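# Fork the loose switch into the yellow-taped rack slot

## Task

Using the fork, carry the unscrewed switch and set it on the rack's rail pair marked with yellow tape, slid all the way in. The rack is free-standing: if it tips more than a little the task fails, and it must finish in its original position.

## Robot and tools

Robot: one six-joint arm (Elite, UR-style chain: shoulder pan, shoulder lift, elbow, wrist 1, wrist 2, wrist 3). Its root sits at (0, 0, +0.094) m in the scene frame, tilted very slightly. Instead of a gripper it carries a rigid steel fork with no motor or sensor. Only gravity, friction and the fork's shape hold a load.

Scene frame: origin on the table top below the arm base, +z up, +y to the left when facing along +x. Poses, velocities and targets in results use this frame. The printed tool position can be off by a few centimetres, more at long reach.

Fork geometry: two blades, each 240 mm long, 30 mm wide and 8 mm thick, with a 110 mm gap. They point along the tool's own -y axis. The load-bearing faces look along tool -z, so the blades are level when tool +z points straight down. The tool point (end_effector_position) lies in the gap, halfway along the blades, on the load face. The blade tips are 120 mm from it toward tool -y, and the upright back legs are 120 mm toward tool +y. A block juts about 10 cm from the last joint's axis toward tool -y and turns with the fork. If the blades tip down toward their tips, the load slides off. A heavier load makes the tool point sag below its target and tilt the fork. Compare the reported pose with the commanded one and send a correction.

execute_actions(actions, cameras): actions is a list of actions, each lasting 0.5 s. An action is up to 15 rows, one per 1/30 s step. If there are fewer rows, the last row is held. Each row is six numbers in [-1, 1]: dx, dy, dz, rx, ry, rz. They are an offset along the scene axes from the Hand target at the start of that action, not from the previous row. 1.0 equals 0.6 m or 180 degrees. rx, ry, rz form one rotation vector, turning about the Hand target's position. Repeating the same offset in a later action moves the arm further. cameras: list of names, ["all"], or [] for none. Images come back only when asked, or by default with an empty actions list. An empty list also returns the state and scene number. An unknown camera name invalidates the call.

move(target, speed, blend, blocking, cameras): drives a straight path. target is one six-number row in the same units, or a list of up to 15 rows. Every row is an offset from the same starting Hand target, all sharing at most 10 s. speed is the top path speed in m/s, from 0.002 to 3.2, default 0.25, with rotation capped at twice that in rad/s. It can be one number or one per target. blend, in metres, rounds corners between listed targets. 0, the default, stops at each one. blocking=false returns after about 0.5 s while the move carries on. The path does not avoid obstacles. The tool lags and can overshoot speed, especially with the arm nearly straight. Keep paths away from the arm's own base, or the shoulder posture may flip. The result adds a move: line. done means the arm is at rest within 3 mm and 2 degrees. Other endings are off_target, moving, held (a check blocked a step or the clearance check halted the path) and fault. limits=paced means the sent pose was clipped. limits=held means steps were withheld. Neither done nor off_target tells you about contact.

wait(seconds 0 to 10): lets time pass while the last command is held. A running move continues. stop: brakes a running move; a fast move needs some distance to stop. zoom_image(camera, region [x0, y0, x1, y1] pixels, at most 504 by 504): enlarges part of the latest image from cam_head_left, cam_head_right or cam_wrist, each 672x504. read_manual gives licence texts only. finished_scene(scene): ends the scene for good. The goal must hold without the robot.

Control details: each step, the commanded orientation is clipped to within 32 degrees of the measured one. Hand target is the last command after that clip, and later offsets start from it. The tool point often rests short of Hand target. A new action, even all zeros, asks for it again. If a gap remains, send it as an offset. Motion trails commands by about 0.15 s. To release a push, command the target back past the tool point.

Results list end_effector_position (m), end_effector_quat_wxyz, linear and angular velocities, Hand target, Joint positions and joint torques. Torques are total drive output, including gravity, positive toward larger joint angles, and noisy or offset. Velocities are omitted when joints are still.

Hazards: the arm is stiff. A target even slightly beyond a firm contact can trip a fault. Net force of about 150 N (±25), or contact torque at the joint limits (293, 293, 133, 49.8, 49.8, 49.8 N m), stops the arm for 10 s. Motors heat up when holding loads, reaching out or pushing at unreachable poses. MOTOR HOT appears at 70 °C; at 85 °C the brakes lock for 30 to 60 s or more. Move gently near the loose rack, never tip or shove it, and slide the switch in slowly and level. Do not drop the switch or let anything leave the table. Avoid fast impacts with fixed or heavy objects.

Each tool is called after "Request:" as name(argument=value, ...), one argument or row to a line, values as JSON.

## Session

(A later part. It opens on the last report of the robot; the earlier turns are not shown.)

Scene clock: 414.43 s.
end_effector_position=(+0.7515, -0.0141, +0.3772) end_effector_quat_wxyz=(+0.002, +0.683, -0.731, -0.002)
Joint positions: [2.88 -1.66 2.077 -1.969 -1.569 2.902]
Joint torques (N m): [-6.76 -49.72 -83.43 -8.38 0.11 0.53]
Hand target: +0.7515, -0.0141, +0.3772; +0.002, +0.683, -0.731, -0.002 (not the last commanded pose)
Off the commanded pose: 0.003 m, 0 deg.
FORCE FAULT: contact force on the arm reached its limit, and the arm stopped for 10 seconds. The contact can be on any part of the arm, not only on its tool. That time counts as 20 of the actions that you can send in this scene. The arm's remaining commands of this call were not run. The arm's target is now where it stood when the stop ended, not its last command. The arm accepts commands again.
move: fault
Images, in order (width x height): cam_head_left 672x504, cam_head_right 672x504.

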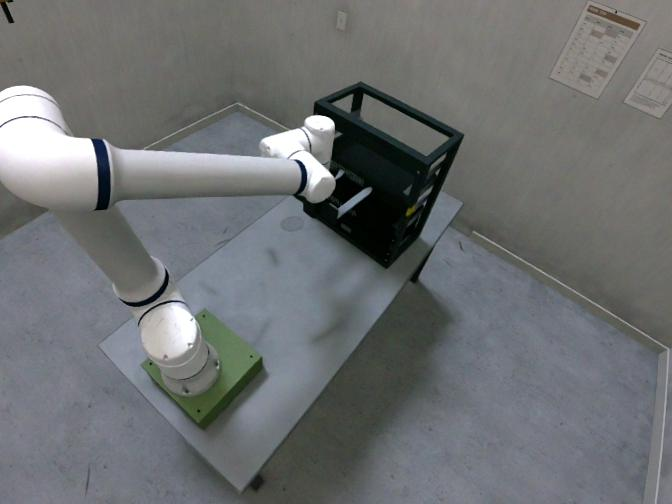

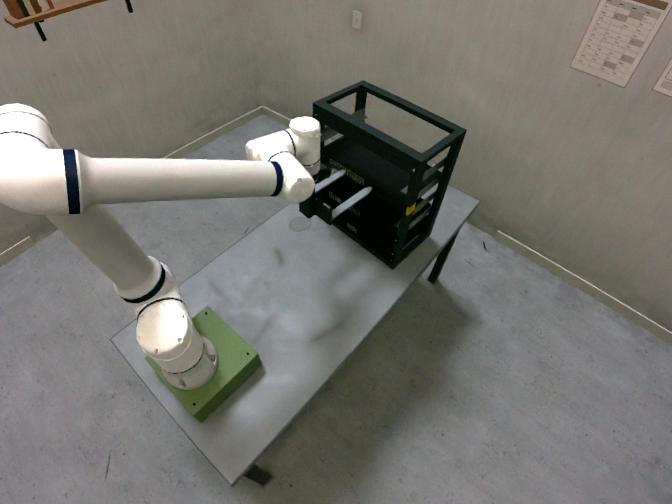

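Request:
move(
  target=[-0.33, 0.022, 0.0, 0, 0, 0],
  speed=0.2,
  cameras=["all"],
)

Request:
zoom_image(
  camera="cam_head_left",
  region=[290, 80, 460, 270],
)

Request:
zoom_image(
  camera="cam_head_right",
  region=[290, 80, 460, 270],
)

Request:
zoom_image(
  camera="cam_head_left",
  region=[360, 160, 440, 240],
)

Request:
zoom_image(
  camera="cam_head_left",
  region=[295, 110, 375, 190],
)

Scene clock: 422.00 s.
end_effector_position=(+0.5536, -0.0009, +0.3772) end_effector_quat_wxyz=(+0.002, +0.683, -0.731, -0.002)
Joint positions: [2.757 -2.067 2.346 -1.83 -1.571 2.779]
Joint torques (N m): [-20.49 -25.26 -74.97 -5.08 2.26 -1.82]
Hand target: +0.5535, -0.0009, +0.3772; +0.002, +0.683, -0.731, -0.002
Off the commanded pose: 0.000 m, 0 deg.
move: done
camera_calibration:
cam_wrist: T_world_to_cam=[[-0.0809577, -0.996353, -0.0269586, 0.0636406], [-0.933967, 0.0663877, 0.351139, 0.256006], [-0.348069, 0.0536059, -0.935935, 0.640153], [0, 0, 0, 1]] pos_world=[0.46707, 0.0120969, 0.510963]

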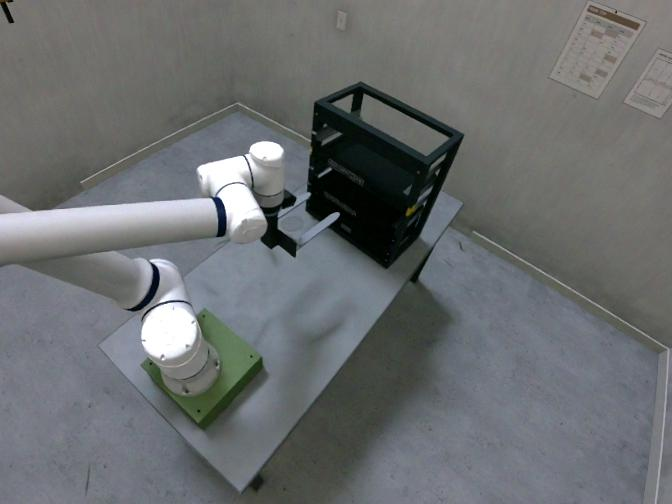

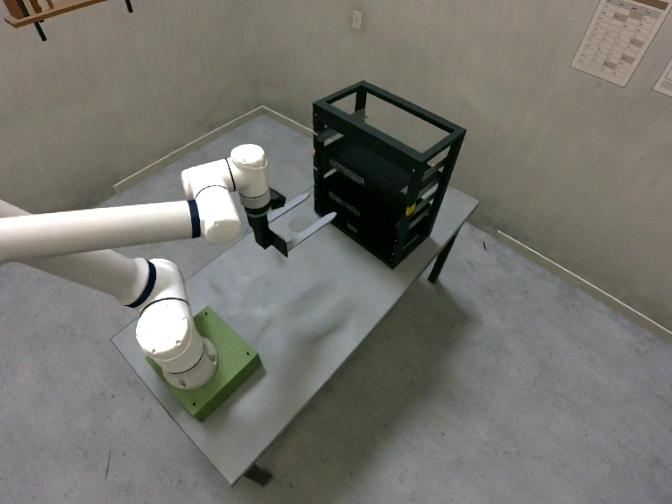

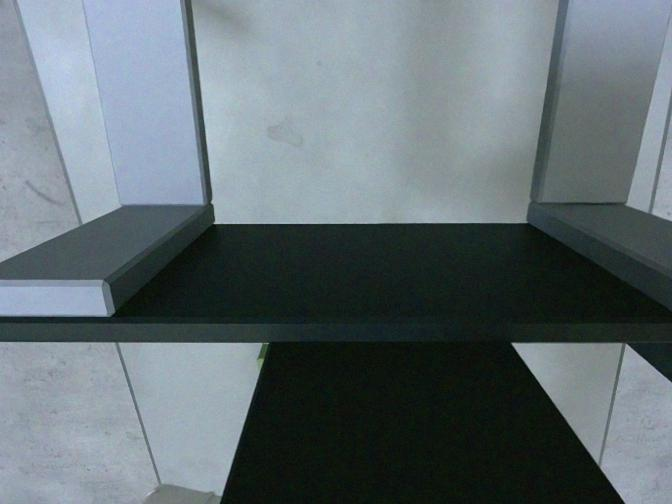

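Scaled by 2.653.

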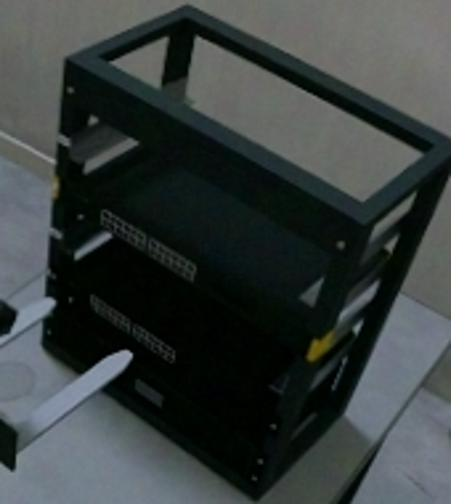

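Scaled by 2.653.

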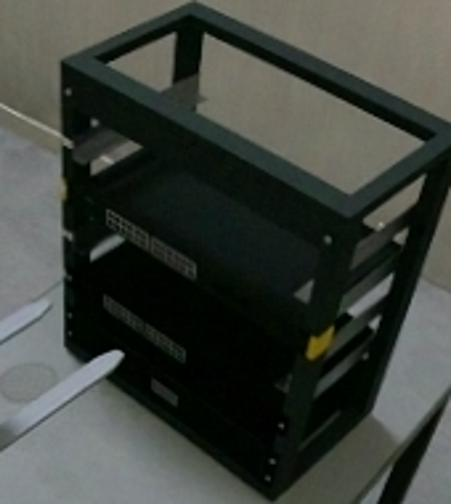

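Scaled by 6.300.

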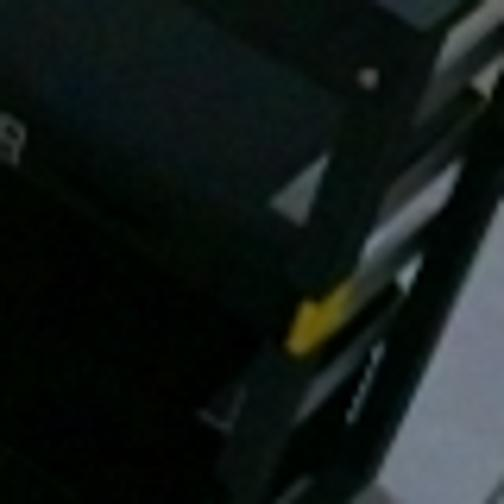

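Scaled by 6.300.

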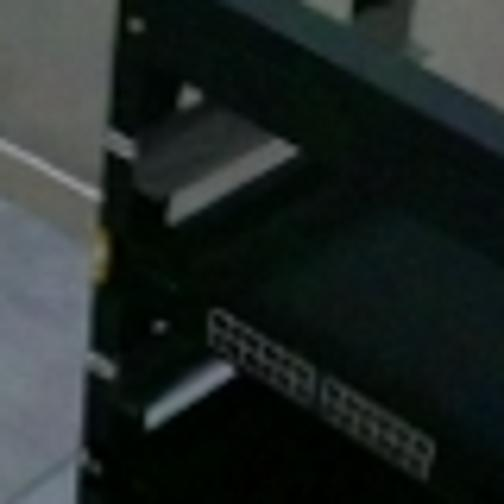

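Request:
finished_scene(
  scene=1,
)

The scene is finished: the task was done.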